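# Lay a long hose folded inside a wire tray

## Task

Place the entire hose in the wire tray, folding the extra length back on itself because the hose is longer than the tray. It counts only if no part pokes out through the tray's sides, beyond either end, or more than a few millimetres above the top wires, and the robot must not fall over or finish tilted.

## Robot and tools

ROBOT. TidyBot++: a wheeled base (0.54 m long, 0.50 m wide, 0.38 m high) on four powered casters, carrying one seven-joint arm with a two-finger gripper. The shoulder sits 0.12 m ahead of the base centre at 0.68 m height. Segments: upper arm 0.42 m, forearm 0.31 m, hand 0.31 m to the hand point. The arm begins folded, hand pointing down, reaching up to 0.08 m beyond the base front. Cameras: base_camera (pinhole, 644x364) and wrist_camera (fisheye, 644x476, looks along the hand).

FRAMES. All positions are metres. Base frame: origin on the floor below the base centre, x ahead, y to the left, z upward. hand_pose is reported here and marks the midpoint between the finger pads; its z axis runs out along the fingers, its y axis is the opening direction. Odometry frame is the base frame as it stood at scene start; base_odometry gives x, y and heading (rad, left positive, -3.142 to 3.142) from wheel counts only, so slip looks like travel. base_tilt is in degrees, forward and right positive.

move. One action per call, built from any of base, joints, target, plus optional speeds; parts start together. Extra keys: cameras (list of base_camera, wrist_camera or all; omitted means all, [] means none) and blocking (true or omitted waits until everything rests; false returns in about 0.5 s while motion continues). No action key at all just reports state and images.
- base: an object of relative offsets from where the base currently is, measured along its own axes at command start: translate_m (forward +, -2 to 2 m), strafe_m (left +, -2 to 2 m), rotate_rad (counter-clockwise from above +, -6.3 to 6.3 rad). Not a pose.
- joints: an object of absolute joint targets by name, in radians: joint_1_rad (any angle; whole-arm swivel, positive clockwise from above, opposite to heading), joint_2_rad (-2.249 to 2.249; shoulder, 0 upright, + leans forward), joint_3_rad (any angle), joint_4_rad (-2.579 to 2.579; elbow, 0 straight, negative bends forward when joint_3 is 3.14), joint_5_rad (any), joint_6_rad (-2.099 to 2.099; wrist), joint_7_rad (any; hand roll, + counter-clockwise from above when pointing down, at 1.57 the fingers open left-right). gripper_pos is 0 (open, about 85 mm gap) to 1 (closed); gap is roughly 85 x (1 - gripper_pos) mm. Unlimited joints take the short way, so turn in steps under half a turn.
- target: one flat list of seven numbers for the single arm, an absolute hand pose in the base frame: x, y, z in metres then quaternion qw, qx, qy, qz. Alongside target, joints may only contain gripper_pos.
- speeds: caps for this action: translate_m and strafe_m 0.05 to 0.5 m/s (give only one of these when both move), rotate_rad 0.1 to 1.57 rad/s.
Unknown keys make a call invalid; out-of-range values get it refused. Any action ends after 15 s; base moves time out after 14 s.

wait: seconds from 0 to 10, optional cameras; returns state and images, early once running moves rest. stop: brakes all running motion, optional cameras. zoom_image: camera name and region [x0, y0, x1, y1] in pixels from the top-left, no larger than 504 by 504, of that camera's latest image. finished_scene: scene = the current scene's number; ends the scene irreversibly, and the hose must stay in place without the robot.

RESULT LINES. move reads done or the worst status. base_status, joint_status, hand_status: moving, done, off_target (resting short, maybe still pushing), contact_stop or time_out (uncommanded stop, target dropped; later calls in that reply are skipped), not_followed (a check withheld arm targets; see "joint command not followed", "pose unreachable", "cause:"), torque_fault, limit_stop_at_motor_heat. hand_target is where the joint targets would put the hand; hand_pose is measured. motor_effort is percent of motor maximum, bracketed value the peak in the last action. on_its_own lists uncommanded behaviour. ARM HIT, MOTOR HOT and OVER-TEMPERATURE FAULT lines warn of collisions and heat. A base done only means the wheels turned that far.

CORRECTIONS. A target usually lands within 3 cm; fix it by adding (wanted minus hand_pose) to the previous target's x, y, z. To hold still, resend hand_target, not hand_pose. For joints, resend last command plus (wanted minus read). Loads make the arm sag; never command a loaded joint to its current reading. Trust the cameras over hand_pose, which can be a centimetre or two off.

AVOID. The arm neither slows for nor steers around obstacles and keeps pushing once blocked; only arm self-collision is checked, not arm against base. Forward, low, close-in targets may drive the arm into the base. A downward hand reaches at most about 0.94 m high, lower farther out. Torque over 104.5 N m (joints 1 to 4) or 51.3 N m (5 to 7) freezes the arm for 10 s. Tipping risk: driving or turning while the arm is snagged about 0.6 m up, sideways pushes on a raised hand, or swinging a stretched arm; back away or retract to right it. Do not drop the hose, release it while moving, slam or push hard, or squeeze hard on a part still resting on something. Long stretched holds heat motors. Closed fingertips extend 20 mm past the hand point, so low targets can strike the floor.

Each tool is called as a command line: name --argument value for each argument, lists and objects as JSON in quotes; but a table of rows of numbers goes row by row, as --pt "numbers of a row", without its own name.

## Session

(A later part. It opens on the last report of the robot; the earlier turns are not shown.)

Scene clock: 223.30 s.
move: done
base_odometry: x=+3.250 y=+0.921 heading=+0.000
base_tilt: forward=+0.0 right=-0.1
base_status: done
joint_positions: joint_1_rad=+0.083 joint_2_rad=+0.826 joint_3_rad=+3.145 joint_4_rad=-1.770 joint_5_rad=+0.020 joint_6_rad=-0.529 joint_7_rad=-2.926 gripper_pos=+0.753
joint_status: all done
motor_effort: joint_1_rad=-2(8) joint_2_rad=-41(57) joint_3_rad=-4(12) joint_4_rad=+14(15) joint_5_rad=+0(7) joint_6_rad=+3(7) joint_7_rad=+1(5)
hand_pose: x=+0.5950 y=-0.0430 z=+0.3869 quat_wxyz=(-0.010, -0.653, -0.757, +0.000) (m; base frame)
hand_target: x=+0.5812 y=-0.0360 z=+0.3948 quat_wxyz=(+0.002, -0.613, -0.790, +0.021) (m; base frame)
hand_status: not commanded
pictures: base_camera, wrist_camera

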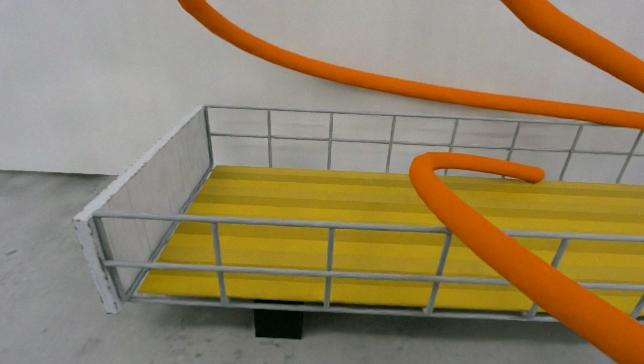

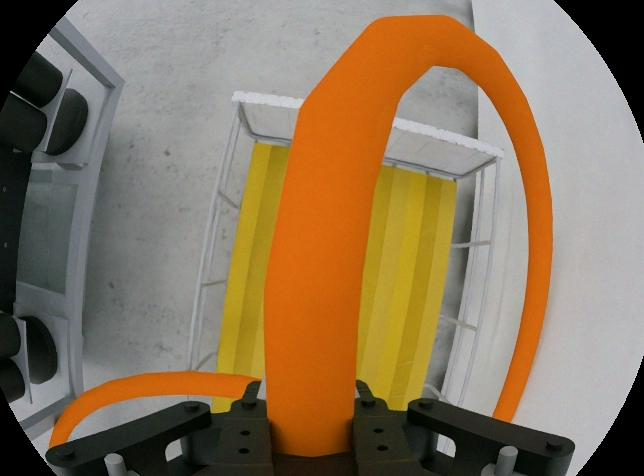

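move --joints '{"joint_1_rad": 0.06, "joint_2_rad": 1.52, "joint_4_rad": -1.57, "joint_6_rad": 0.0, "joint_7_rad": 3.40}'

Scene clock: 226.23 s.
move: off_target
base_odometry: x=+3.250 y=+0.921 heading=+0.000
base_tilt: forward=+0.0 right=-0.1
base_status: not commanded
joint_positions: joint_1_rad=+0.078 joint_2_rad=+1.441 joint_3_rad=+3.145 joint_4_rad=-1.603 joint_5_rad=+0.020 joint_6_rad=-0.083 joint_7_rad=-2.926 gripper_pos=+0.753
joint_status: joint_2_rad off_target (ended at +1.441, target +1.520); the others done
motor_effort: joint_1_rad=+0(3) joint_2_rad=-29(42) joint_3_rad=-3(4) joint_4_rad=+4(14) joint_5_rad=+0(1) joint_6_rad=+0(3) joint_7_rad=-1(1)
hand_pose: x=+0.5698 y=-0.0365 z=+0.1120 quat_wxyz=(-0.007, -0.649, -0.760, -0.002) (m; base frame)
hand_target: x=+0.5708 y=-0.0248 z=+0.0784 quat_wxyz=(-0.021, -0.610, -0.792, -0.015) (m; base frame)
hand_status: not commanded
pictures: base_camera, wrist_camera

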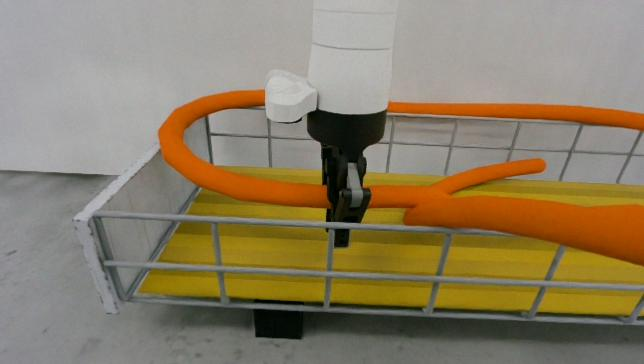

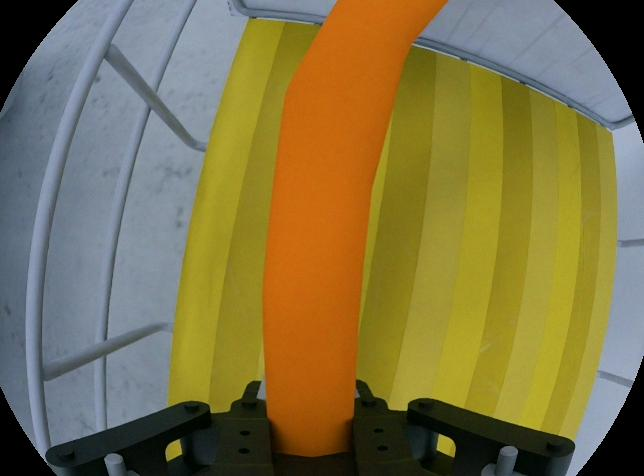

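zoom_image --camera "base_camera" --region '[320, 90, 644, 290]'

Scaled by 1.556.

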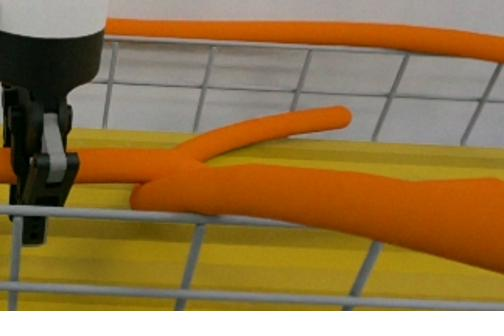

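move --joints '{"gripper_pos": 0.5}' --cameras '[]'

move --base '{"strafe_m": -0.15}' --speeds '{"strafe_m": 0.15}'

Scene clock: 227.63 s.
move: done
base_odometry: x=+3.250 y=+0.921 heading=+0.000
base_tilt: forward=+0.0 right=-0.1
base_status: not commanded
joint_positions: joint_1_rad=+0.076 joint_2_rad=+1.468 joint_3_rad=+3.145 joint_4_rad=-1.599 joint_5_rad=+0.020 joint_6_rad=-0.079 joint_7_rad=-2.926 gripper_pos=+0.500
joint_status: all done
motor_effort: joint_1_rad=+0(1) joint_2_rad=-33(33) joint_3_rad=-2(3) joint_4_rad=+3(5) joint_5_rad=+1(1) joint_6_rad=+1(2) joint_7_rad=+0(1)
hand_pose: x=+0.5580 y=-0.0347 z=+0.1001 quat_wxyz=(+0.001, -0.649, -0.761, +0.003) (m; base frame)
hand_target: x=+0.5708 y=-0.0248 z=+0.0784 quat_wxyz=(-0.021, -0.610, -0.792, -0.015) (m; base frame)
hand_status: not commanded
pictures: none
No camera images: "cameras" was empty.

Scene clock: 229.27 s.
move: done
base_odometry: x=+3.250 y=+0.771 heading=+0.000
base_tilt: forward=+0.0 right=-0.1
base_status: done
joint_positions: joint_1_rad=+0.042 joint_2_rad=+1.476 joint_3_rad=+3.119 joint_4_rad=-1.595 joint_5_rad=+0.020 joint_6_rad=-0.074 joint_7_rad=-2.926 gripper_pos=+0.500
joint_status: not commanded
motor_effort: joint_1_rad=+6(6) joint_2_rad=-31(35) joint_3_rad=+6(6) joint_4_rad=+2(4) joint_5_rad=+1(1) joint_6_rad=+0(1) joint_7_rad=+0(1)
hand_pose: x=+0.5589 y=-0.0035 z=+0.0971 quat_wxyz=(+0.008, -0.635, -0.773, -0.007) (m; base frame)
hand_target: x=+0.5708 y=-0.0248 z=+0.0784 quat_wxyz=(-0.021, -0.610, -0.792, -0.015) (m; base frame)
hand_status: not commanded
pictures: base_camera, wrist_camera

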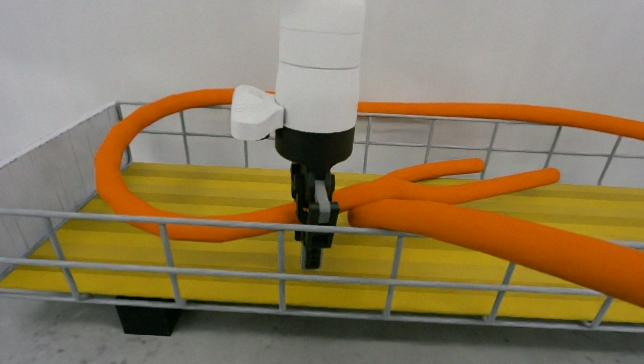

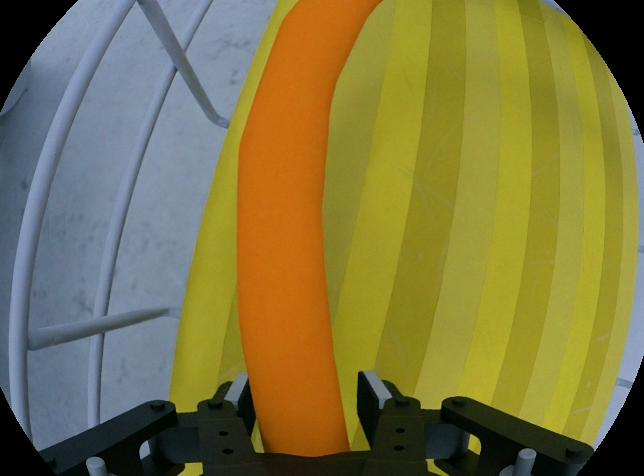

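move --base '{"strafe_m": -0.2}' --speeds '{"strafe_m": 0.15}'

Scene clock: 231.47 s.
move: done
base_odometry: x=+3.250 y=+0.571 heading=+0.001
base_tilt: forward=+0.0 right=-0.1
base_status: done
joint_positions: joint_1_rad=-0.013 joint_2_rad=+1.488 joint_3_rad=+3.039 joint_4_rad=-1.599 joint_5_rad=+0.020 joint_6_rad=-0.071 joint_7_rad=-2.925 gripper_pos=+0.500
joint_status: not commanded
motor_effort: joint_1_rad=+15(16) joint_2_rad=-37(37) joint_3_rad=+16(19) joint_4_rad=+11(12) joint_5_rad=+1(2) joint_6_rad=+7(8) joint_7_rad=-2(2)
hand_pose: x=+0.5493 y=+0.0706 z=+0.0962 quat_wxyz=(+0.038, -0.609, -0.791, -0.034) (m; base frame)
hand_target: x=+0.5708 y=-0.0248 z=+0.0784 quat_wxyz=(-0.021, -0.610, -0.792, -0.015) (m; base frame)
hand_status: not commanded
pictures: base_camera, wrist_camera

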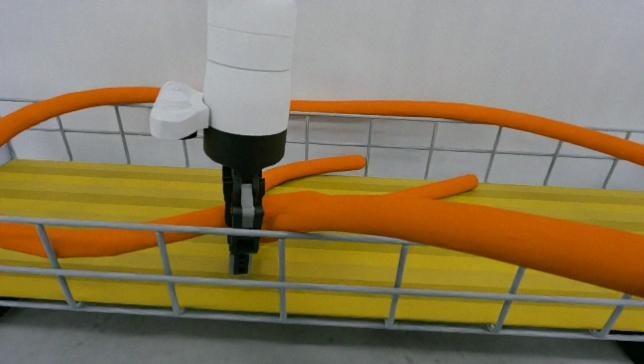

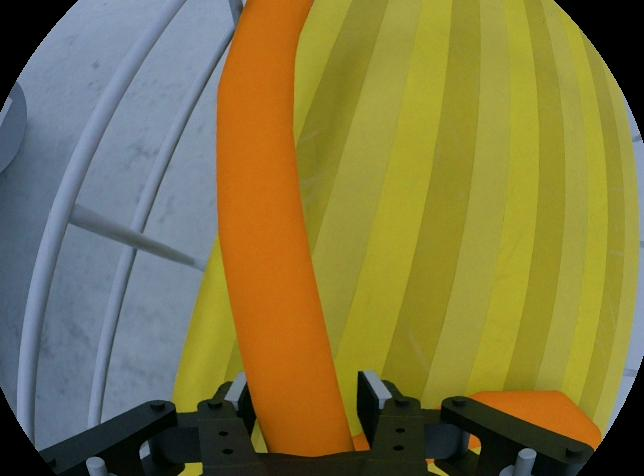

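move --base '{"strafe_m": 0.07}' --joints '{"gripper_pos": 0.2}' --cameras '["base_camera"]'

move --joints '{"joint_2_rad": 0.81, "joint_4_rad": -1.77, "joint_6_rad": -0.59}'

Scene clock: 233.63 s.
move: done
base_odometry: x=+3.250 y=+0.641 heading=+0.000
base_tilt: forward=-0.1 right=-0.1
base_status: done
joint_positions: joint_1_rad=+0.026 joint_2_rad=+1.487 joint_3_rad=+3.093 joint_4_rad=-1.604 joint_5_rad=+0.020 joint_6_rad=-0.071 joint_7_rad=-2.925 gripper_pos=+0.200
joint_status: all done
motor_effort: joint_1_rad=+5(13) joint_2_rad=-33(37) joint_3_rad=+4(15) joint_4_rad=+9(13) joint_5_rad=+0(1) joint_6_rad=+5(9) joint_7_rad=-1(2)
hand_pose: x=+0.5479 y=+0.0200 z=+0.0930 quat_wxyz=(+0.023, -0.627, -0.779, -0.012) (m; base frame)
hand_target: x=+0.5708 y=-0.0248 z=+0.0784 quat_wxyz=(-0.021, -0.610, -0.792, -0.015) (m; base frame)
hand_status: not commanded
pictures: base_camera

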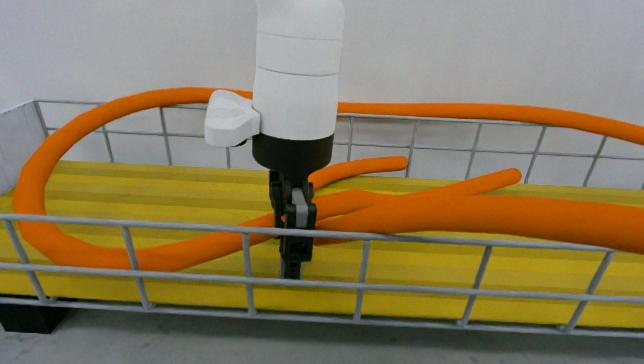

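Scene clock: 235.63 s.
move: done
base_odometry: x=+3.250 y=+0.641 heading=+0.000
base_tilt: forward=+0.0 right=-0.1
base_status: not commanded
joint_positions: joint_1_rad=+0.058 joint_2_rad=+0.808 joint_3_rad=+3.135 joint_4_rad=-1.749 joint_5_rad=+0.020 joint_6_rad=-0.509 joint_7_rad=-2.925 gripper_pos=+0.200
joint_status: all done
motor_effort: joint_1_rad=+1(8) joint_2_rad=-36(49) joint_3_rad=-1(8) joint_4_rad=+11(12) joint_5_rad=+1(2) joint_6_rad=+1(8) joint_7_rad=-1(2)
hand_pose: x=+0.6192 y=-0.0269 z=+0.3998 quat_wxyz=(-0.032, -0.640, -0.767, -0.021) (m; base frame)
hand_target: x=+0.5812 y=-0.0360 z=+0.3948 quat_wxyz=(+0.002, -0.613, -0.790, +0.021) (m; base frame)
hand_status: not commanded
pictures: base_camera, wrist_camera

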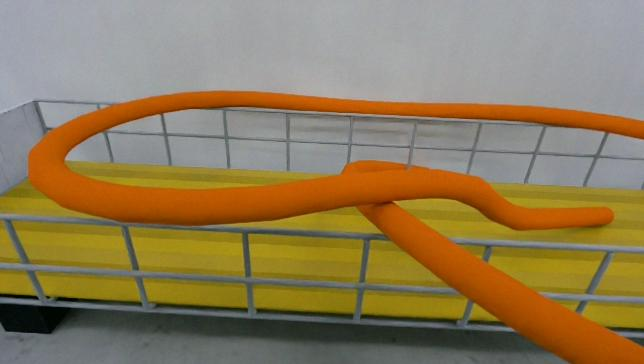

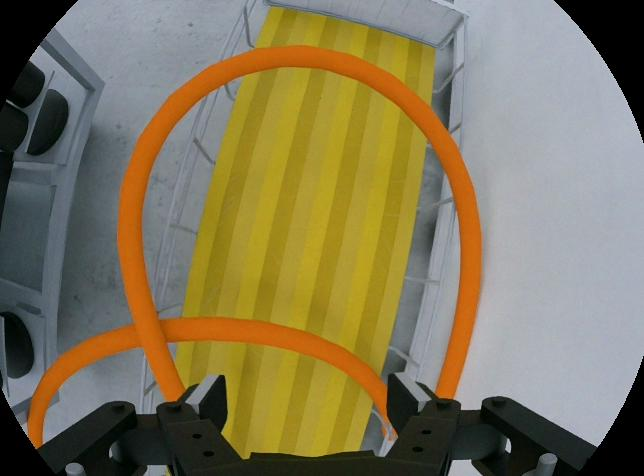

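move --base '{"strafe_m": 0.17}' --joints '{"joint_1_rad": 0.0, "joint_2_rad": 0.98, "joint_4_rad": -2.08, "joint_6_rad": 0.0, "joint_7_rad": 2.76, "gripper_pos": 0.0}'

Scene clock: 239.63 s.
move: done
base_odometry: x=+3.250 y=+0.811 heading=+0.001
base_tilt: forward=+0.0 right=-0.1
base_status: done
joint_positions: joint_1_rad=-0.004 joint_2_rad=+0.964 joint_3_rad=+3.135 joint_4_rad=-2.057 joint_5_rad=+0.020 joint_6_rad=-0.079 joint_7_rad=-3.468 gripper_pos=+0.000
joint_status: all done
motor_effort: joint_1_rad=+1(4) joint_2_rad=-34(37) joint_3_rad=-1(3) joint_4_rad=+3(12) joint_5_rad=+1(1) joint_6_rad=+1(2) joint_7_rad=-1(1)
hand_pose: x=+0.5152 y=+0.0061 z=+0.2987 quat_wxyz=(-0.011, -0.804, -0.594, -0.018) (m; base frame)
hand_target: x=+0.5194 y=+0.0022 z=+0.2926 quat_wxyz=(-0.023, -0.810, -0.585, -0.033) (m; base frame)
hand_status: not commanded
pictures: base_camera, wrist_camera

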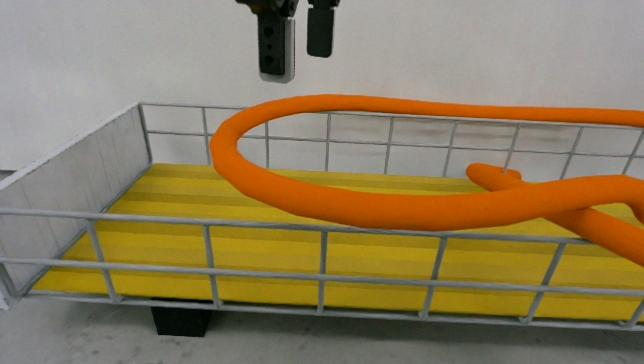

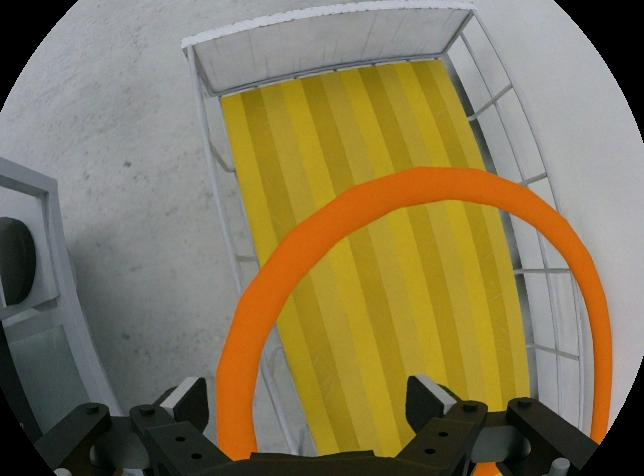

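move --joints '{"joint_1_rad": -0.02, "joint_2_rad": 1.35, "joint_4_rad": -1.99, "joint_6_rad": 0.28, "joint_7_rad": 2.64}'

Scene clock: 241.70 s.
move: done
base_odometry: x=+3.250 y=+0.811 heading=+0.001
base_tilt: forward=+0.0 right=-0.1
base_status: not commanded
joint_positions: joint_1_rad=-0.007 joint_2_rad=+1.333 joint_3_rad=+3.135 joint_4_rad=-2.015 joint_5_rad=+0.020 joint_6_rad=+0.200 joint_7_rad=-3.588 gripper_pos=+0.000
joint_status: all done
motor_effort: joint_1_rad=+1(2) joint_2_rad=-33(36) joint_3_rad=-1(2) joint_4_rad=-3(5) joint_5_rad=+1(1) joint_6_rad=+0(1) joint_7_rad=-1(1)
hand_pose: x=+0.4613 y=+0.0090 z=+0.1621 quat_wxyz=(+0.006, -0.838, -0.545, +0.000) (m; base frame)
hand_target: x=+0.4925 y=+0.0149 z=+0.1556 quat_wxyz=(-0.014, -0.839, -0.542, -0.039) (m; base frame)
hand_status: not commanded
pictures: base_camera, wrist_camera

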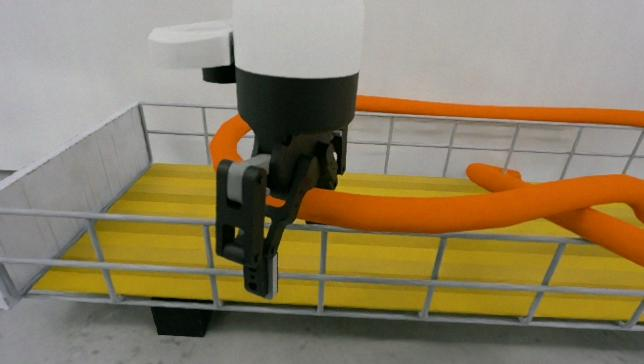

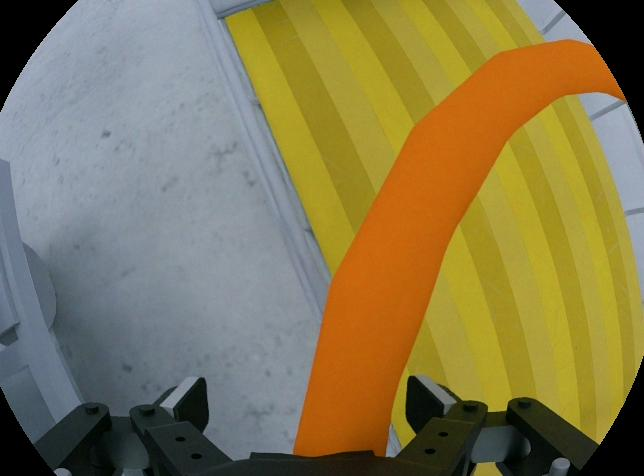

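move --joints '{"joint_2_rad": 1.31, "joint_4_rad": -2.0, "joint_6_rad": 0.24}' --cameras '[]'

move --joints '{"gripper_pos": 0.8}'

Scene clock: 242.70 s.
move: done
base_odometry: x=+3.250 y=+0.811 heading=+0.001
base_tilt: forward=+0.0 right=-0.1
base_status: not commanded
joint_positions: joint_1_rad=-0.007 joint_2_rad=+1.306 joint_3_rad=+3.135 joint_4_rad=-2.015 joint_5_rad=+0.020 joint_6_rad=+0.201 joint_7_rad=-3.589 gripper_pos=+0.000
joint_status: all done
motor_effort: joint_1_rad=+1(1) joint_2_rad=-33(35) joint_3_rad=-1(1) joint_4_rad=-2(3) joint_5_rad=+1(1) joint_6_rad=+0(1) joint_7_rad=+0(1)
hand_pose: x=+0.4754 y=+0.0091 z=+0.1713 quat_wxyz=(-0.001, -0.839, -0.545, -0.012) (m; base frame)
hand_target: x=+0.4947 y=+0.0142 z=+0.1700 quat_wxyz=(-0.012, -0.839, -0.543, -0.034) (m; base frame)
hand_status: not commanded
pictures: none
No camera images: "cameras" was empty.

Scene clock: 243.70 s.
move: off_target
base_odometry: x=+3.250 y=+0.811 heading=+0.001
base_tilt: forward=-0.1 right=-0.1
base_status: not commanded
joint_positions: joint_1_rad=-0.008 joint_2_rad=+1.304 joint_3_rad=+3.137 joint_4_rad=-2.011 joint_5_rad=+0.020 joint_6_rad=+0.202 joint_7_rad=-3.599 gripper_pos=+0.751
joint_status: gripper_pos off_target (ended at +0.751, target +0.800)
motor_effort: joint_1_rad=+0(2) joint_2_rad=-34(35) joint_3_rad=-2(4) joint_4_rad=-1(6) joint_5_rad=+2(3) joint_6_rad=+1(3) joint_7_rad=+0(2)
hand_pose: x=+0.4799 y=+0.0082 z=+0.1721 quat_wxyz=(-0.004, -0.841, -0.540, -0.015) (m; base frame)
hand_target: x=+0.4947 y=+0.0142 z=+0.1700 quat_wxyz=(-0.012, -0.839, -0.543, -0.034) (m; base frame)
hand_status: not commanded
pictures: base_camera, wrist_camera

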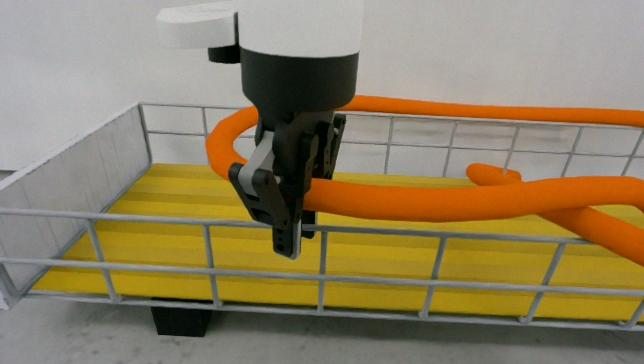

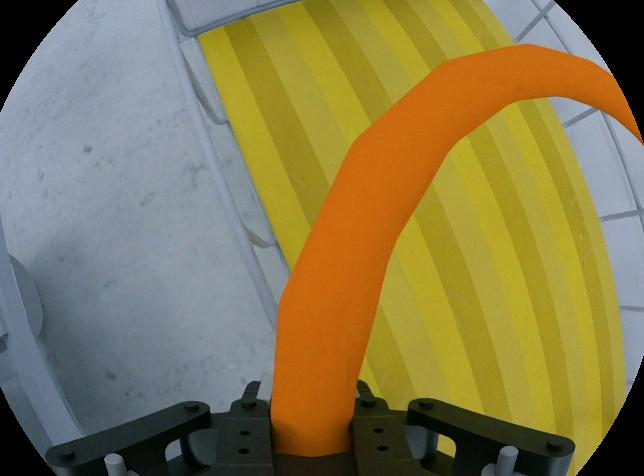

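move --joints '{"joint_1_rad": 0.0, "joint_2_rad": 1.32, "joint_4_rad": -1.73, "joint_6_rad": -0.12, "joint_7_rad": 3.14}' --base '{"strafe_m": 0.1}' --cameras '["base_camera"]'

move --joints '{"joint_2_rad": 1.535, "joint_4_rad": -1.59, "joint_6_rad": 0.03}'

Scene clock: 245.83 s.
move: off_target
base_odometry: x=+3.250 y=+0.911 heading=+0.001
base_tilt: forward=+0.0 right=-0.1
base_status: done
joint_positions: joint_1_rad=+0.016 joint_2_rad=+1.333 joint_3_rad=+3.162 joint_4_rad=-1.815 joint_5_rad=+0.020 joint_6_rad=-0.091 joint_7_rad=-3.215 gripper_pos=+0.751
joint_status: joint_4_rad off_target (ended at -1.815, target -1.730); the others done
motor_effort: joint_1_rad=-3(6) joint_2_rad=-44(44) joint_3_rad=-3(8) joint_4_rad=+10(11) joint_5_rad=+3(4) joint_6_rad=+6(7) joint_7_rad=+2(3)
hand_pose: x=+0.4953 y=-0.0177 z=+0.1566 quat_wxyz=(+0.026, -0.732, -0.679, +0.043) (m; base frame)
hand_target: x=+0.5465 y=+0.0001 z=+0.1620 quat_wxyz=(+0.008, -0.686, -0.727, +0.012) (m; base frame)
hand_status: not commanded
pictures: base_camera

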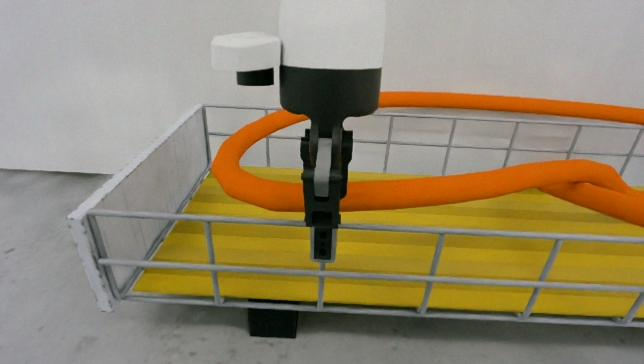

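Scene clock: 247.03 s.
move: off_target
base_odometry: x=+3.250 y=+0.911 heading=+0.001
base_tilt: forward=-0.1 right=-0.1
base_status: not commanded
joint_positions: joint_1_rad=+0.016 joint_2_rad=+1.363 joint_3_rad=+3.162 joint_4_rad=-1.785 joint_5_rad=+0.020 joint_6_rad=-0.098 joint_7_rad=-3.210 gripper_pos=+0.751
joint_status: joint_2_rad off_target (ended at +1.363, target +1.535); joint_4_rad off_target (ended at -1.785, target -1.590); joint_6_rad off_target (ended at -0.098, target +0.030)
motor_effort: joint_1_rad=-2(3) joint_2_rad=-5(43) joint_3_rad=-3(4) joint_4_rad=+31(31) joint_5_rad=+3(4) joint_6_rad=+26(26) joint_7_rad=+2(3)
hand_pose: x=+0.4959 y=-0.0178 z=+0.1447 quat_wxyz=(+0.029, -0.731, -0.681, +0.045) (m; base frame)
hand_target: x=+0.5592 y=+0.0029 z=+0.0716 quat_wxyz=(-0.016, -0.686, -0.727, -0.017) (m; base frame)
hand_status: not commanded
pictures: base_camera, wrist_camera

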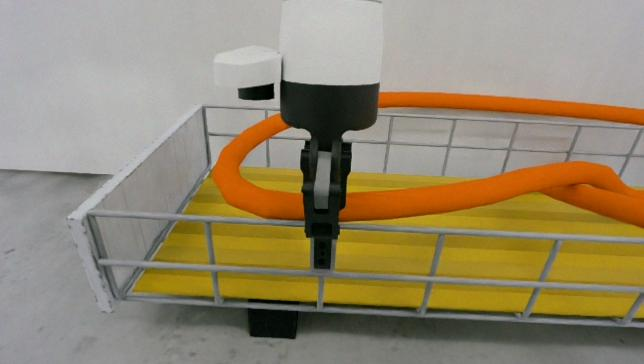

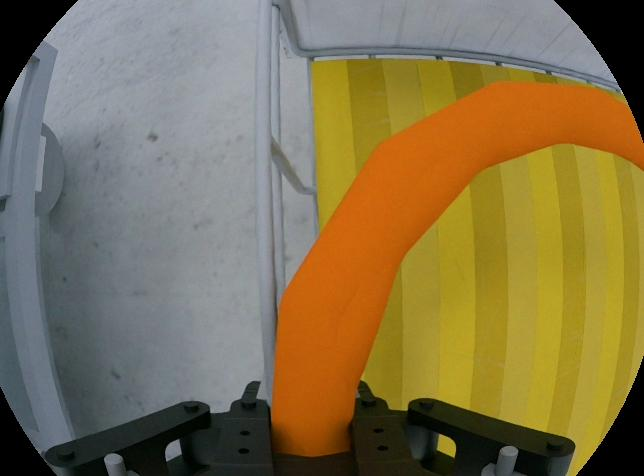

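move --joints '{"joint_2_rad": 1.24, "joint_4_rad": -1.96, "joint_6_rad": 0.12}' --cameras '["wrist_camera"]'

move --joints '{"joint_2_rad": 1.24, "joint_4_rad": -1.77, "joint_6_rad": -0.10}'

Scene clock: 250.07 s.
move: done
base_odometry: x=+3.250 y=+0.911 heading=+0.001
base_tilt: forward=+0.0 right=-0.1
base_status: not commanded
joint_positions: joint_1_rad=+0.016 joint_2_rad=+1.259 joint_3_rad=+3.162 joint_4_rad=-1.944 joint_5_rad=+0.020 joint_6_rad=+0.050 joint_7_rad=-3.210 gripper_pos=+0.751
joint_status: all done
motor_effort: joint_1_rad=-3(4) joint_2_rad=-38(41) joint_3_rad=-4(5) joint_4_rad=+2(32) joint_5_rad=+3(4) joint_6_rad=+2(27) joint_7_rad=+2(3)
hand_pose: x=+0.4960 y=-0.0166 z=+0.1856 quat_wxyz=(-0.002, -0.732, -0.681, +0.011) (m; base frame)
hand_target: x=+0.5177 y=+0.0045 z=+0.1940 quat_wxyz=(-0.019, -0.686, -0.727, -0.024) (m; base frame)
hand_status: not commanded
pictures: wrist_camera

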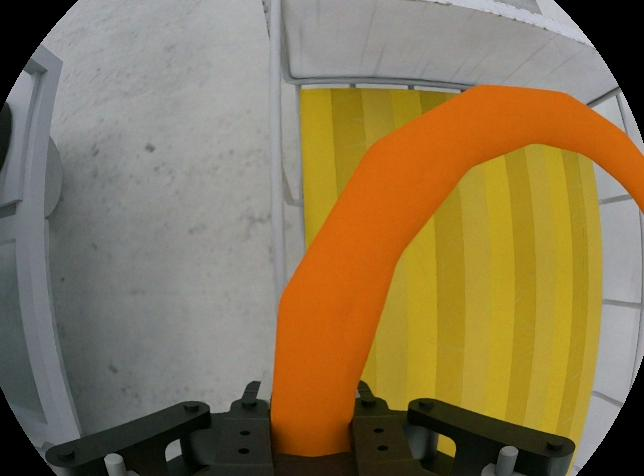

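Scene clock: 251.23 s.
move: off_target
base_odometry: x=+3.250 y=+0.911 heading=+0.001
base_tilt: forward=-0.1 right=-0.1
base_status: not commanded
joint_positions: joint_1_rad=+0.016 joint_2_rad=+1.262 joint_3_rad=+3.162 joint_4_rad=-1.867 joint_5_rad=+0.020 joint_6_rad=-0.093 joint_7_rad=-3.209 gripper_pos=+0.751
joint_status: joint_4_rad off_target (ended at -1.867, target -1.770); the others done
motor_effort: joint_1_rad=-1(3) joint_2_rad=-44(46) joint_3_rad=-1(5) joint_4_rad=+13(13) joint_5_rad=+3(4) joint_6_rad=+9(9) joint_7_rad=+2(3)
hand_pose: x=+0.4984 y=-0.0174 z=+0.1848 quat_wxyz=(+0.021, -0.731, -0.681, +0.036) (m; base frame)
hand_target: x=+0.5681 y=+0.0004 z=+0.1957 quat_wxyz=(-0.013, -0.686, -0.727, -0.009) (m; base frame)
hand_status: not commanded
pictures: base_camera, wrist_camera

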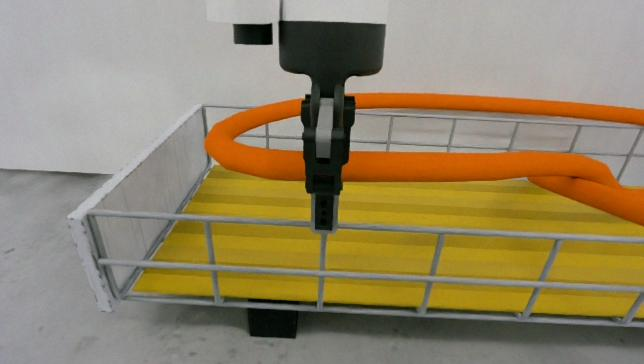

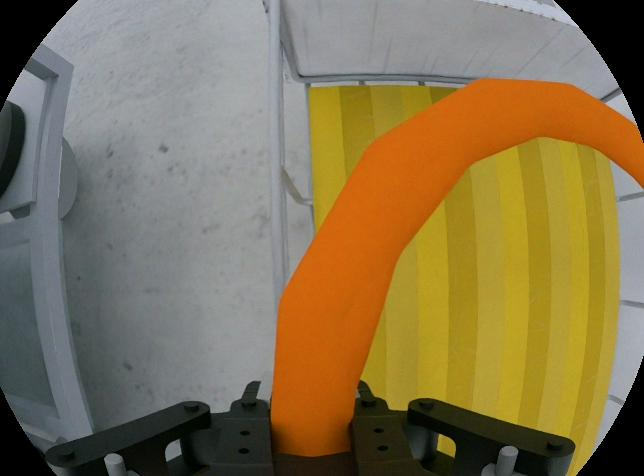

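move --joints '{"joint_2_rad": 1.13, "joint_4_rad": -2.01, "joint_6_rad": 0.06}' --cameras '[]'

move --joints '{"joint_2_rad": 1.15, "joint_4_rad": -1.81, "joint_6_rad": -0.18}'

Scene clock: 255.10 s.
move: done
base_odometry: x=+3.250 y=+0.911 heading=+0.001
base_tilt: forward=+0.0 right=-0.1
base_status: not commanded
joint_positions: joint_1_rad=+0.016 joint_2_rad=+1.142 joint_3_rad=+3.162 joint_4_rad=-1.994 joint_5_rad=+0.020 joint_6_rad=-0.019 joint_7_rad=-3.209 gripper_pos=+0.752
joint_status: all done
motor_effort: joint_1_rad=-3(3) joint_2_rad=-38(46) joint_3_rad=-4(4) joint_4_rad=+2(14) joint_5_rad=+3(3) joint_6_rad=+1(10) joint_7_rad=+2(2)
hand_pose: x=+0.4991 y=-0.0166 z=+0.2310 quat_wxyz=(-0.002, -0.732, -0.681, +0.011) (m; base frame)
hand_target: x=+0.5191 y=+0.0034 z=+0.2363 quat_wxyz=(-0.021, -0.686, -0.727, -0.023) (m; base frame)
hand_status: not commanded
pictures: none
No camera images: "cameras" was empty.

Scene clock: 256.27 s.
move: off_target
base_odometry: x=+3.250 y=+0.911 heading=+0.001
base_tilt: forward=+0.0 right=-0.1
base_status: not commanded
joint_positions: joint_1_rad=+0.016 joint_2_rad=+1.151 joint_3_rad=+3.162 joint_4_rad=-1.859 joint_5_rad=+0.020 joint_6_rad=-0.128 joint_7_rad=-3.206 gripper_pos=+0.755
joint_status: joint_4_rad off_target (ended at -1.859, target -1.810); the others done
motor_effort: joint_1_rad=-1(3) joint_2_rad=-41(42) joint_3_rad=-3(4) joint_4_rad=+7(8) joint_5_rad=+2(3) joint_6_rad=+4(5) joint_7_rad=+1(2)
hand_pose: x=+0.5456 y=-0.0184 z=+0.2304 quat_wxyz=(-0.009, -0.731, -0.682, +0.006) (m; base frame)
hand_target: x=+0.5604 y=-0.0011 z=+0.2332 quat_wxyz=(-0.004, -0.686, -0.727, +0.003) (m; base frame)
hand_status: not commanded
pictures: base_camera, wrist_camera

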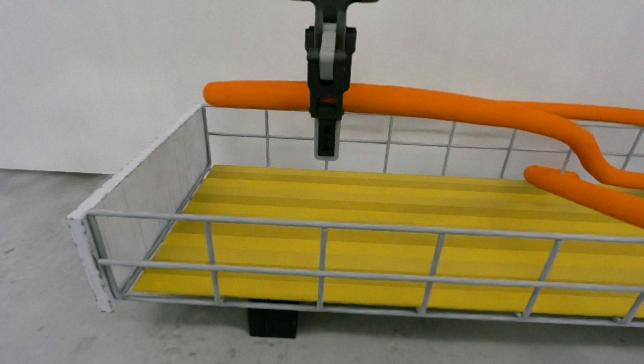

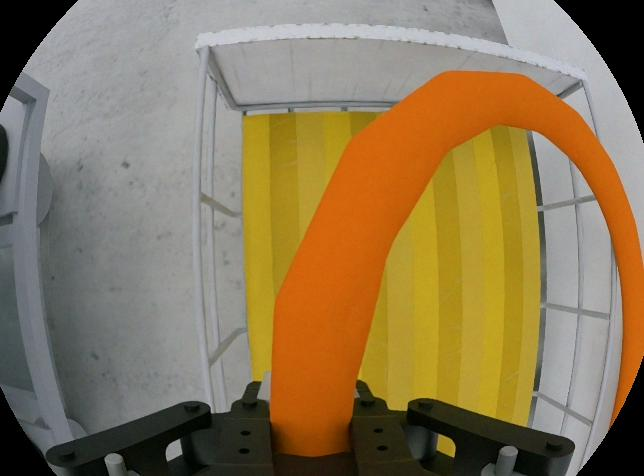

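move --joints '{"joint_2_rad": 1.535, "joint_4_rad": -1.56, "joint_6_rad": 0.02}'

Scene clock: 258.07 s.
move: off_target
base_odometry: x=+3.250 y=+0.911 heading=+0.001
base_tilt: forward=+0.0 right=-0.1
base_status: not commanded
joint_positions: joint_1_rad=+0.016 joint_2_rad=+1.489 joint_3_rad=+3.162 joint_4_rad=-1.598 joint_5_rad=+0.020 joint_6_rad=-0.057 joint_7_rad=-3.202 gripper_pos=+0.757
joint_status: joint_2_rad off_target (ended at +1.489, target +1.535); the others done
motor_effort: joint_1_rad=-1(1) joint_2_rad=-32(41) joint_3_rad=-2(2) joint_4_rad=+10(12) joint_5_rad=+2(3) joint_6_rad=+5(7) joint_7_rad=+1(2)
hand_pose: x=+0.5545 y=-0.0188 z=+0.0909 quat_wxyz=(-0.007, -0.727, -0.686, +0.008) (m; base frame)
hand_target: x=+0.5748 y=+0.0027 z=+0.0723 quat_wxyz=(-0.023, -0.686, -0.727, -0.024) (m; base frame)
hand_status: not commanded
pictures: base_camera, wrist_camera

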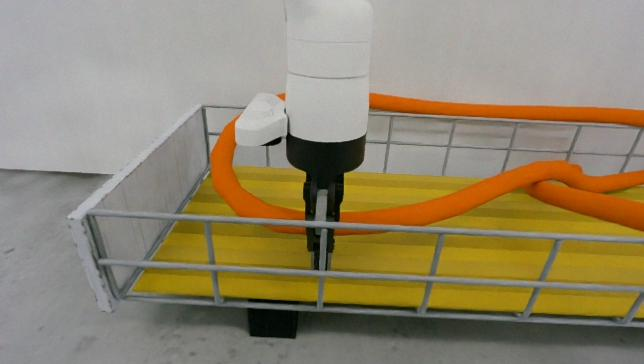

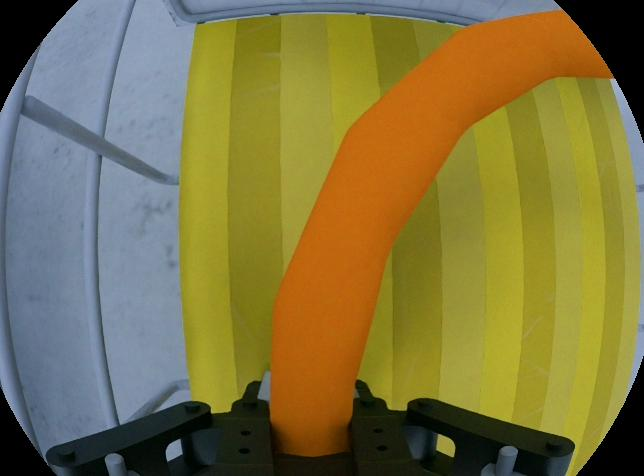

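move --joints '{"gripper_pos": 0.45}' --cameras '[]'

move --base '{"strafe_m": 0.06}' --speeds '{"strafe_m": 0.1}' --joints '{"joint_2_rad": 1.535, "joint_4_rad": -1.55, "joint_6_rad": -0.02, "joint_7_rad": 2.75}'

move --base '{"strafe_m": 0.05}' --speeds '{"strafe_m": 0.1}' --joints '{"joint_2_rad": 1.545, "joint_4_rad": -1.41, "joint_6_rad": -0.22, "joint_7_rad": 2.1}'

Scene clock: 259.43 s.
move: done
base_odometry: x=+3.250 y=+0.911 heading=+0.001
base_tilt: forward=-0.1 right=-0.1
base_status: not commanded
joint_positions: joint_1_rad=+0.015 joint_2_rad=+1.495 joint_3_rad=+3.162 joint_4_rad=-1.589 joint_5_rad=+0.020 joint_6_rad=-0.053 joint_7_rad=-3.192 gripper_pos=+0.450
joint_status: all done
motor_effort: joint_1_rad=+0(1) joint_2_rad=-34(35) joint_3_rad=-2(2) joint_4_rad=+4(8) joint_5_rad=+1(2) joint_6_rad=+2(4) joint_7_rad=-1(1)
hand_pose: x=+0.5577 y=-0.0185 z=+0.0882 quat_wxyz=(-0.009, -0.724, -0.690, +0.006) (m; base frame)
hand_target: x=+0.5748 y=+0.0027 z=+0.0723 quat_wxyz=(-0.023, -0.686, -0.727, -0.024) (m; base frame)
hand_status: not commanded
pictures: none
No camera images: "cameras" was empty.

Scene clock: 260.57 s.
move: done
base_odometry: x=+3.250 y=+0.971 heading=+0.001
base_tilt: forward=+0.0 right=-0.1
base_status: done
joint_positions: joint_1_rad=+0.014 joint_2_rad=+1.496 joint_3_rad=+3.167 joint_4_rad=-1.580 joint_5_rad=+0.020 joint_6_rad=-0.053 joint_7_rad=-3.504 gripper_pos=+0.450
joint_status: all done
motor_effort: joint_1_rad=-1(5) joint_2_rad=-34(37) joint_3_rad=-3(8) joint_4_rad=+3(4) joint_5_rad=+1(1) joint_6_rad=+1(2) joint_7_rad=+0(1)
hand_pose: x=+0.5627 y=-0.0211 z=+0.0881 quat_wxyz=(-0.014, -0.822, -0.570, +0.003) (m; base frame)
hand_target: x=+0.5686 y=+0.0020 z=+0.0719 quat_wxyz=(-0.010, -0.814, -0.581, -0.015) (m; base frame)
hand_status: not commanded
pictures: base_camera, wrist_camera

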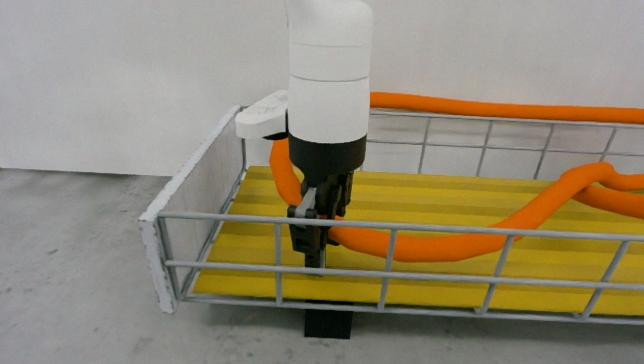

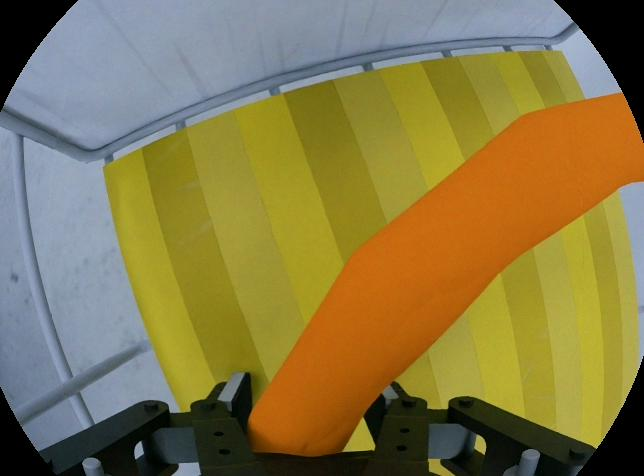

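Scene clock: 262.00 s.
move: off_target
base_odometry: x=+3.250 y=+1.022 heading=+0.002
base_tilt: forward=-0.1 right=-0.1
base_status: done
joint_positions: joint_1_rad=+0.018 joint_2_rad=+1.504 joint_3_rad=+3.167 joint_4_rad=-1.459 joint_5_rad=+0.020 joint_6_rad=-0.174 joint_7_rad=-4.126 gripper_pos=+0.450
joint_status: joint_2_rad off_target (ended at +1.504, target +1.545); joint_4_rad off_target (ended at -1.459, target -1.410); the others done
motor_effort: joint_1_rad=-3(4) joint_2_rad=-36(39) joint_3_rad=-5(7) joint_4_rad=+9(9) joint_5_rad=+0(1) joint_6_rad=+5(5) joint_7_rad=-1(1)
hand_pose: x=+0.5957 y=-0.0243 z=+0.0890 quat_wxyz=(-0.015, -0.957, -0.289, +0.002) (m; base frame)
hand_target: x=+0.5876 y=-0.0017 z=+0.0727 quat_wxyz=(-0.001, -0.957, -0.290, +0.017) (m; base frame)
hand_status: not commanded
pictures: base_camera, wrist_camera

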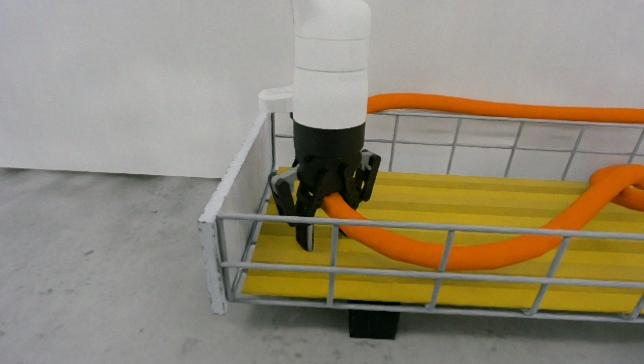

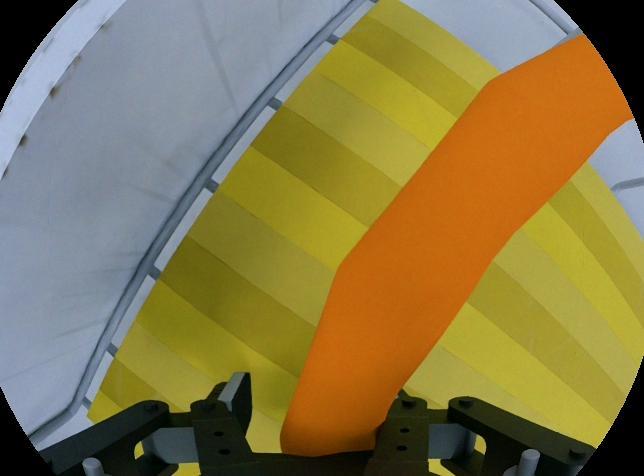

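move --joints '{"joint_2_rad": 1.57, "joint_4_rad": -1.25, "joint_6_rad": -0.35, "joint_7_rad": 1.5}' --base '{"strafe_m": -0.02}' --speeds '{"strafe_m": 0.1}'

move --joints '{"joint_2_rad": 1.61, "joint_4_rad": -1.07, "joint_6_rad": -0.51, "joint_7_rad": 0.75}' --base '{"strafe_m": -0.04}' --speeds '{"strafe_m": 0.1}'

Scene clock: 263.93 s.
move: off_target
base_odometry: x=+3.250 y=+1.001 heading=+0.002
base_tilt: forward=+0.0 right=-0.1
base_status: done
joint_positions: joint_1_rad=+0.000 joint_2_rad=+1.524 joint_3_rad=+3.143 joint_4_rad=-1.323 joint_5_rad=+0.020 joint_6_rad=-0.326 joint_7_rad=-4.728 gripper_pos=+0.450
joint_status: joint_2_rad off_target (ended at +1.524, target +1.570); joint_4_rad off_target (ended at -1.323, target -1.250); the others done
motor_effort: joint_1_rad=+2(3) joint_2_rad=-38(39) joint_3_rad=+1(5) joint_4_rad=+13(14) joint_5_rad=+1(2) joint_6_rad=+8(9) joint_7_rad=+0(1)
hand_pose: x=+0.6205 y=-0.0013 z=+0.0896 quat_wxyz=(-0.004, -1.000, -0.001, +0.016) (m; base frame)
hand_target: x=+0.6304 y=-0.0041 z=+0.0728 quat_wxyz=(-0.010, -1.000, +0.007, +0.014) (m; base frame)
hand_status: not commanded
pictures: base_camera, wrist_camera

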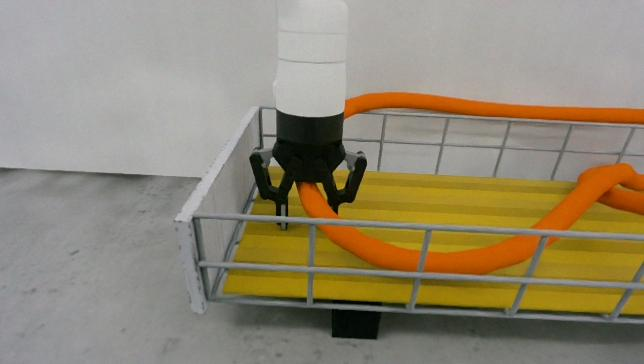

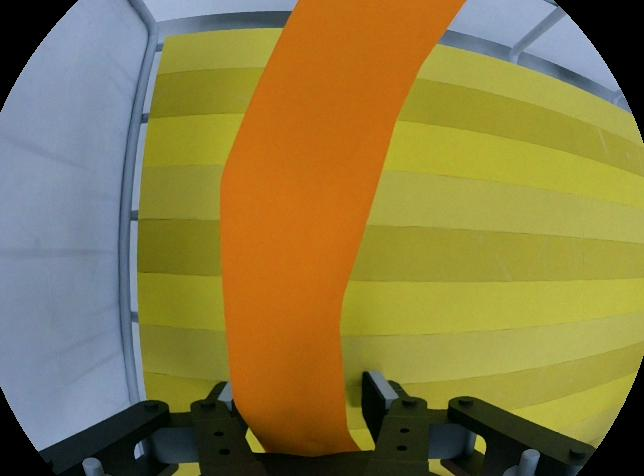

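Scene clock: 265.50 s.
move: off_target
base_odometry: x=+3.250 y=+0.961 heading=+0.002
base_tilt: forward=-0.1 right=-0.1
base_status: done
joint_positions: joint_1_rad=-0.046 joint_2_rad=+1.558 joint_3_rad=+3.108 joint_4_rad=-1.164 joint_5_rad=+0.022 joint_6_rad=-0.519 joint_7_rad=-5.450 gripper_pos=+0.450
joint_status: joint_2_rad off_target (ended at +1.558, target +1.610); joint_4_rad off_target (ended at -1.164, target -1.070); the others done
motor_effort: joint_1_rad=+11(11) joint_2_rad=-39(40) joint_3_rad=+8(8) joint_4_rad=+18(20) joint_5_rad=+0(4) joint_6_rad=+12(13) joint_7_rad=-4(5)
hand_pose: x=+0.6358 y=+0.0420 z=+0.0912 quat_wxyz=(-0.008, -0.943, +0.329, +0.050) (m; base frame)
hand_target: x=+0.6646 y=-0.0068 z=+0.0731 quat_wxyz=(-0.022, -0.927, +0.374, +0.017) (m; base frame)
hand_status: not commanded
pictures: base_camera, wrist_camera

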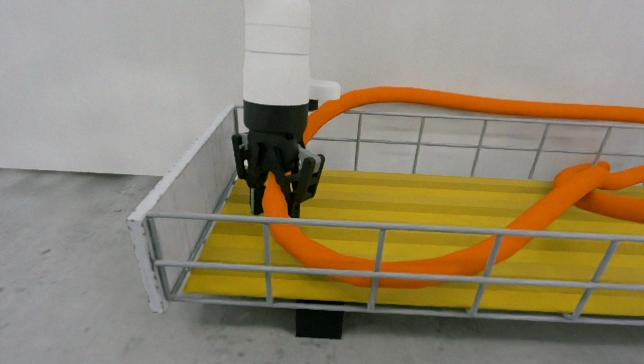

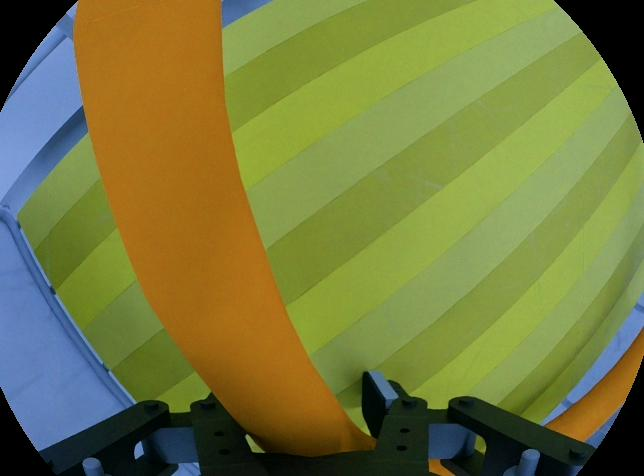

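move --joints '{"joint_2_rad": 1.645, "joint_4_rad": -0.97, "joint_6_rad": -0.56, "joint_7_rad": 0.2}' --base '{"strafe_m": -0.06}' --speeds '{"strafe_m": 0.1}'

Scene clock: 267.13 s.
move: off_target
base_odometry: x=+3.250 y=+0.902 heading=+0.002
base_tilt: forward=+0.0 right=-0.1
base_status: done
joint_positions: joint_1_rad=-0.034 joint_2_rad=+1.597 joint_3_rad=+3.103 joint_4_rad=-0.999 joint_5_rad=+0.022 joint_6_rad=-0.532 joint_7_rad=-6.012 gripper_pos=+0.450
joint_status: joint_2_rad off_target (ended at +1.597, target +1.645); the others done
motor_effort: joint_1_rad=+8(15) joint_2_rad=-41(43) joint_3_rad=+3(10) joint_4_rad=+9(19) joint_5_rad=+0(1) joint_6_rad=+1(13) joint_7_rad=-3(6)
hand_pose: x=+0.7062 y=+0.0403 z=+0.0918 quat_wxyz=(+0.015, -0.811, +0.584, +0.003) (m; base frame)
hand_target: x=+0.6864 y=-0.0077 z=+0.0679 quat_wxyz=(-0.022, -0.790, +0.613, +0.004) (m; base frame)
hand_status: not commanded
pictures: base_camera, wrist_camera

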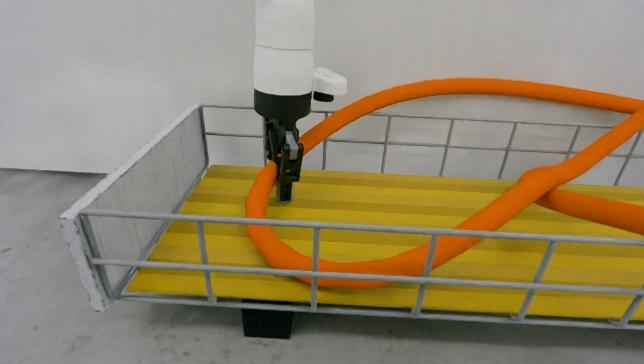

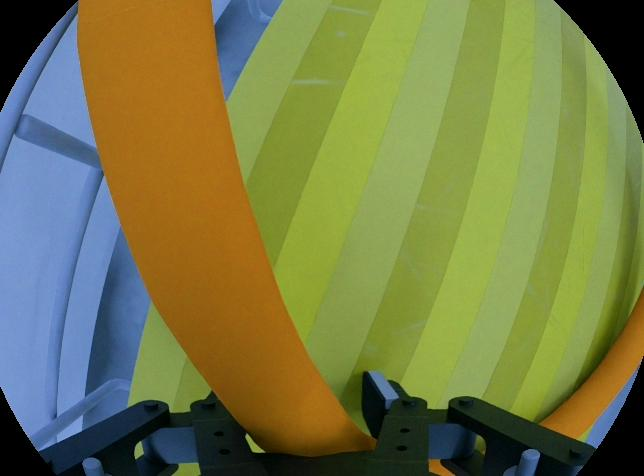

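zoom_image --camera "base_camera" --region '[400, 60, 644, 300]'

Scaled by 2.066.

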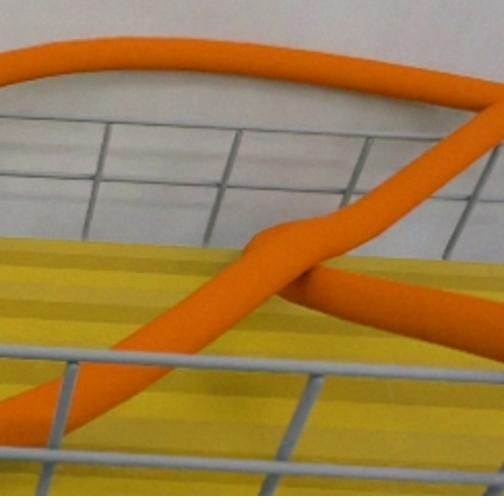

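move --joints '{"joint_1_rad": 0.0, "joint_2_rad": 1.625, "joint_4_rad": -1.02, "joint_6_rad": -0.5, "joint_7_rad": -0.03}' --base '{"strafe_m": -0.3}' --speeds '{"strafe_m": 0.15}'

Scene clock: 270.27 s.
move: done
base_odometry: x=+3.251 y=+0.601 heading=+0.002
base_tilt: forward=+0.0 right=-0.1
base_status: done
joint_positions: joint_1_rad=-0.022 joint_2_rad=+1.594 joint_3_rad=+3.108 joint_4_rad=-1.006 joint_5_rad=+0.022 joint_6_rad=-0.526 joint_7_rad=-6.261 gripper_pos=+0.450
joint_status: all done
motor_effort: joint_1_rad=+5(11) joint_2_rad=-43(45) joint_3_rad=+2(6) joint_4_rad=+8(11) joint_5_rad=+2(3) joint_6_rad=-1(6) joint_7_rad=-1(5)
hand_pose: x=+0.7058 y=+0.0300 z=+0.0920 quat_wxyz=(+0.013, -0.728, +0.685, +0.003) (m; base frame)
hand_target: x=+0.6881 y=-0.0067 z=+0.0715 quat_wxyz=(-0.011, -0.715, +0.699, -0.009) (m; base frame)
hand_status: not commanded
pictures: base_camera, wrist_camera

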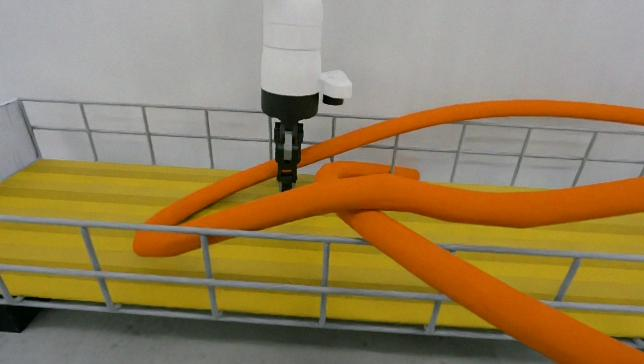

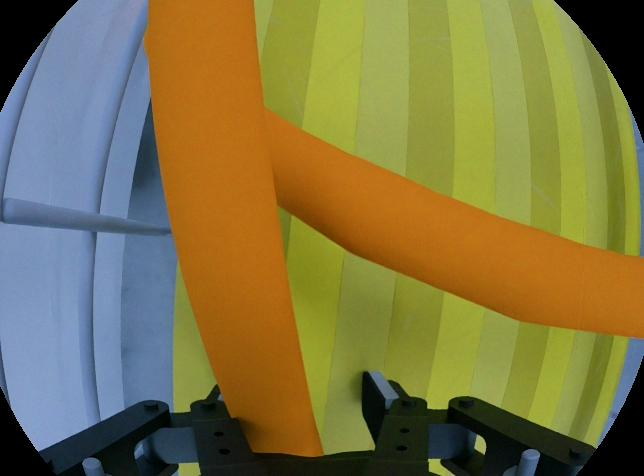

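zoom_image --camera "base_camera" --region '[100, 100, 450, 300]'

Scaled by 1.440.

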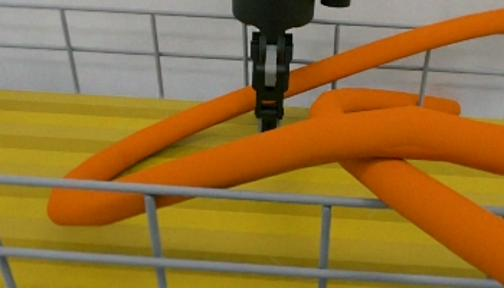

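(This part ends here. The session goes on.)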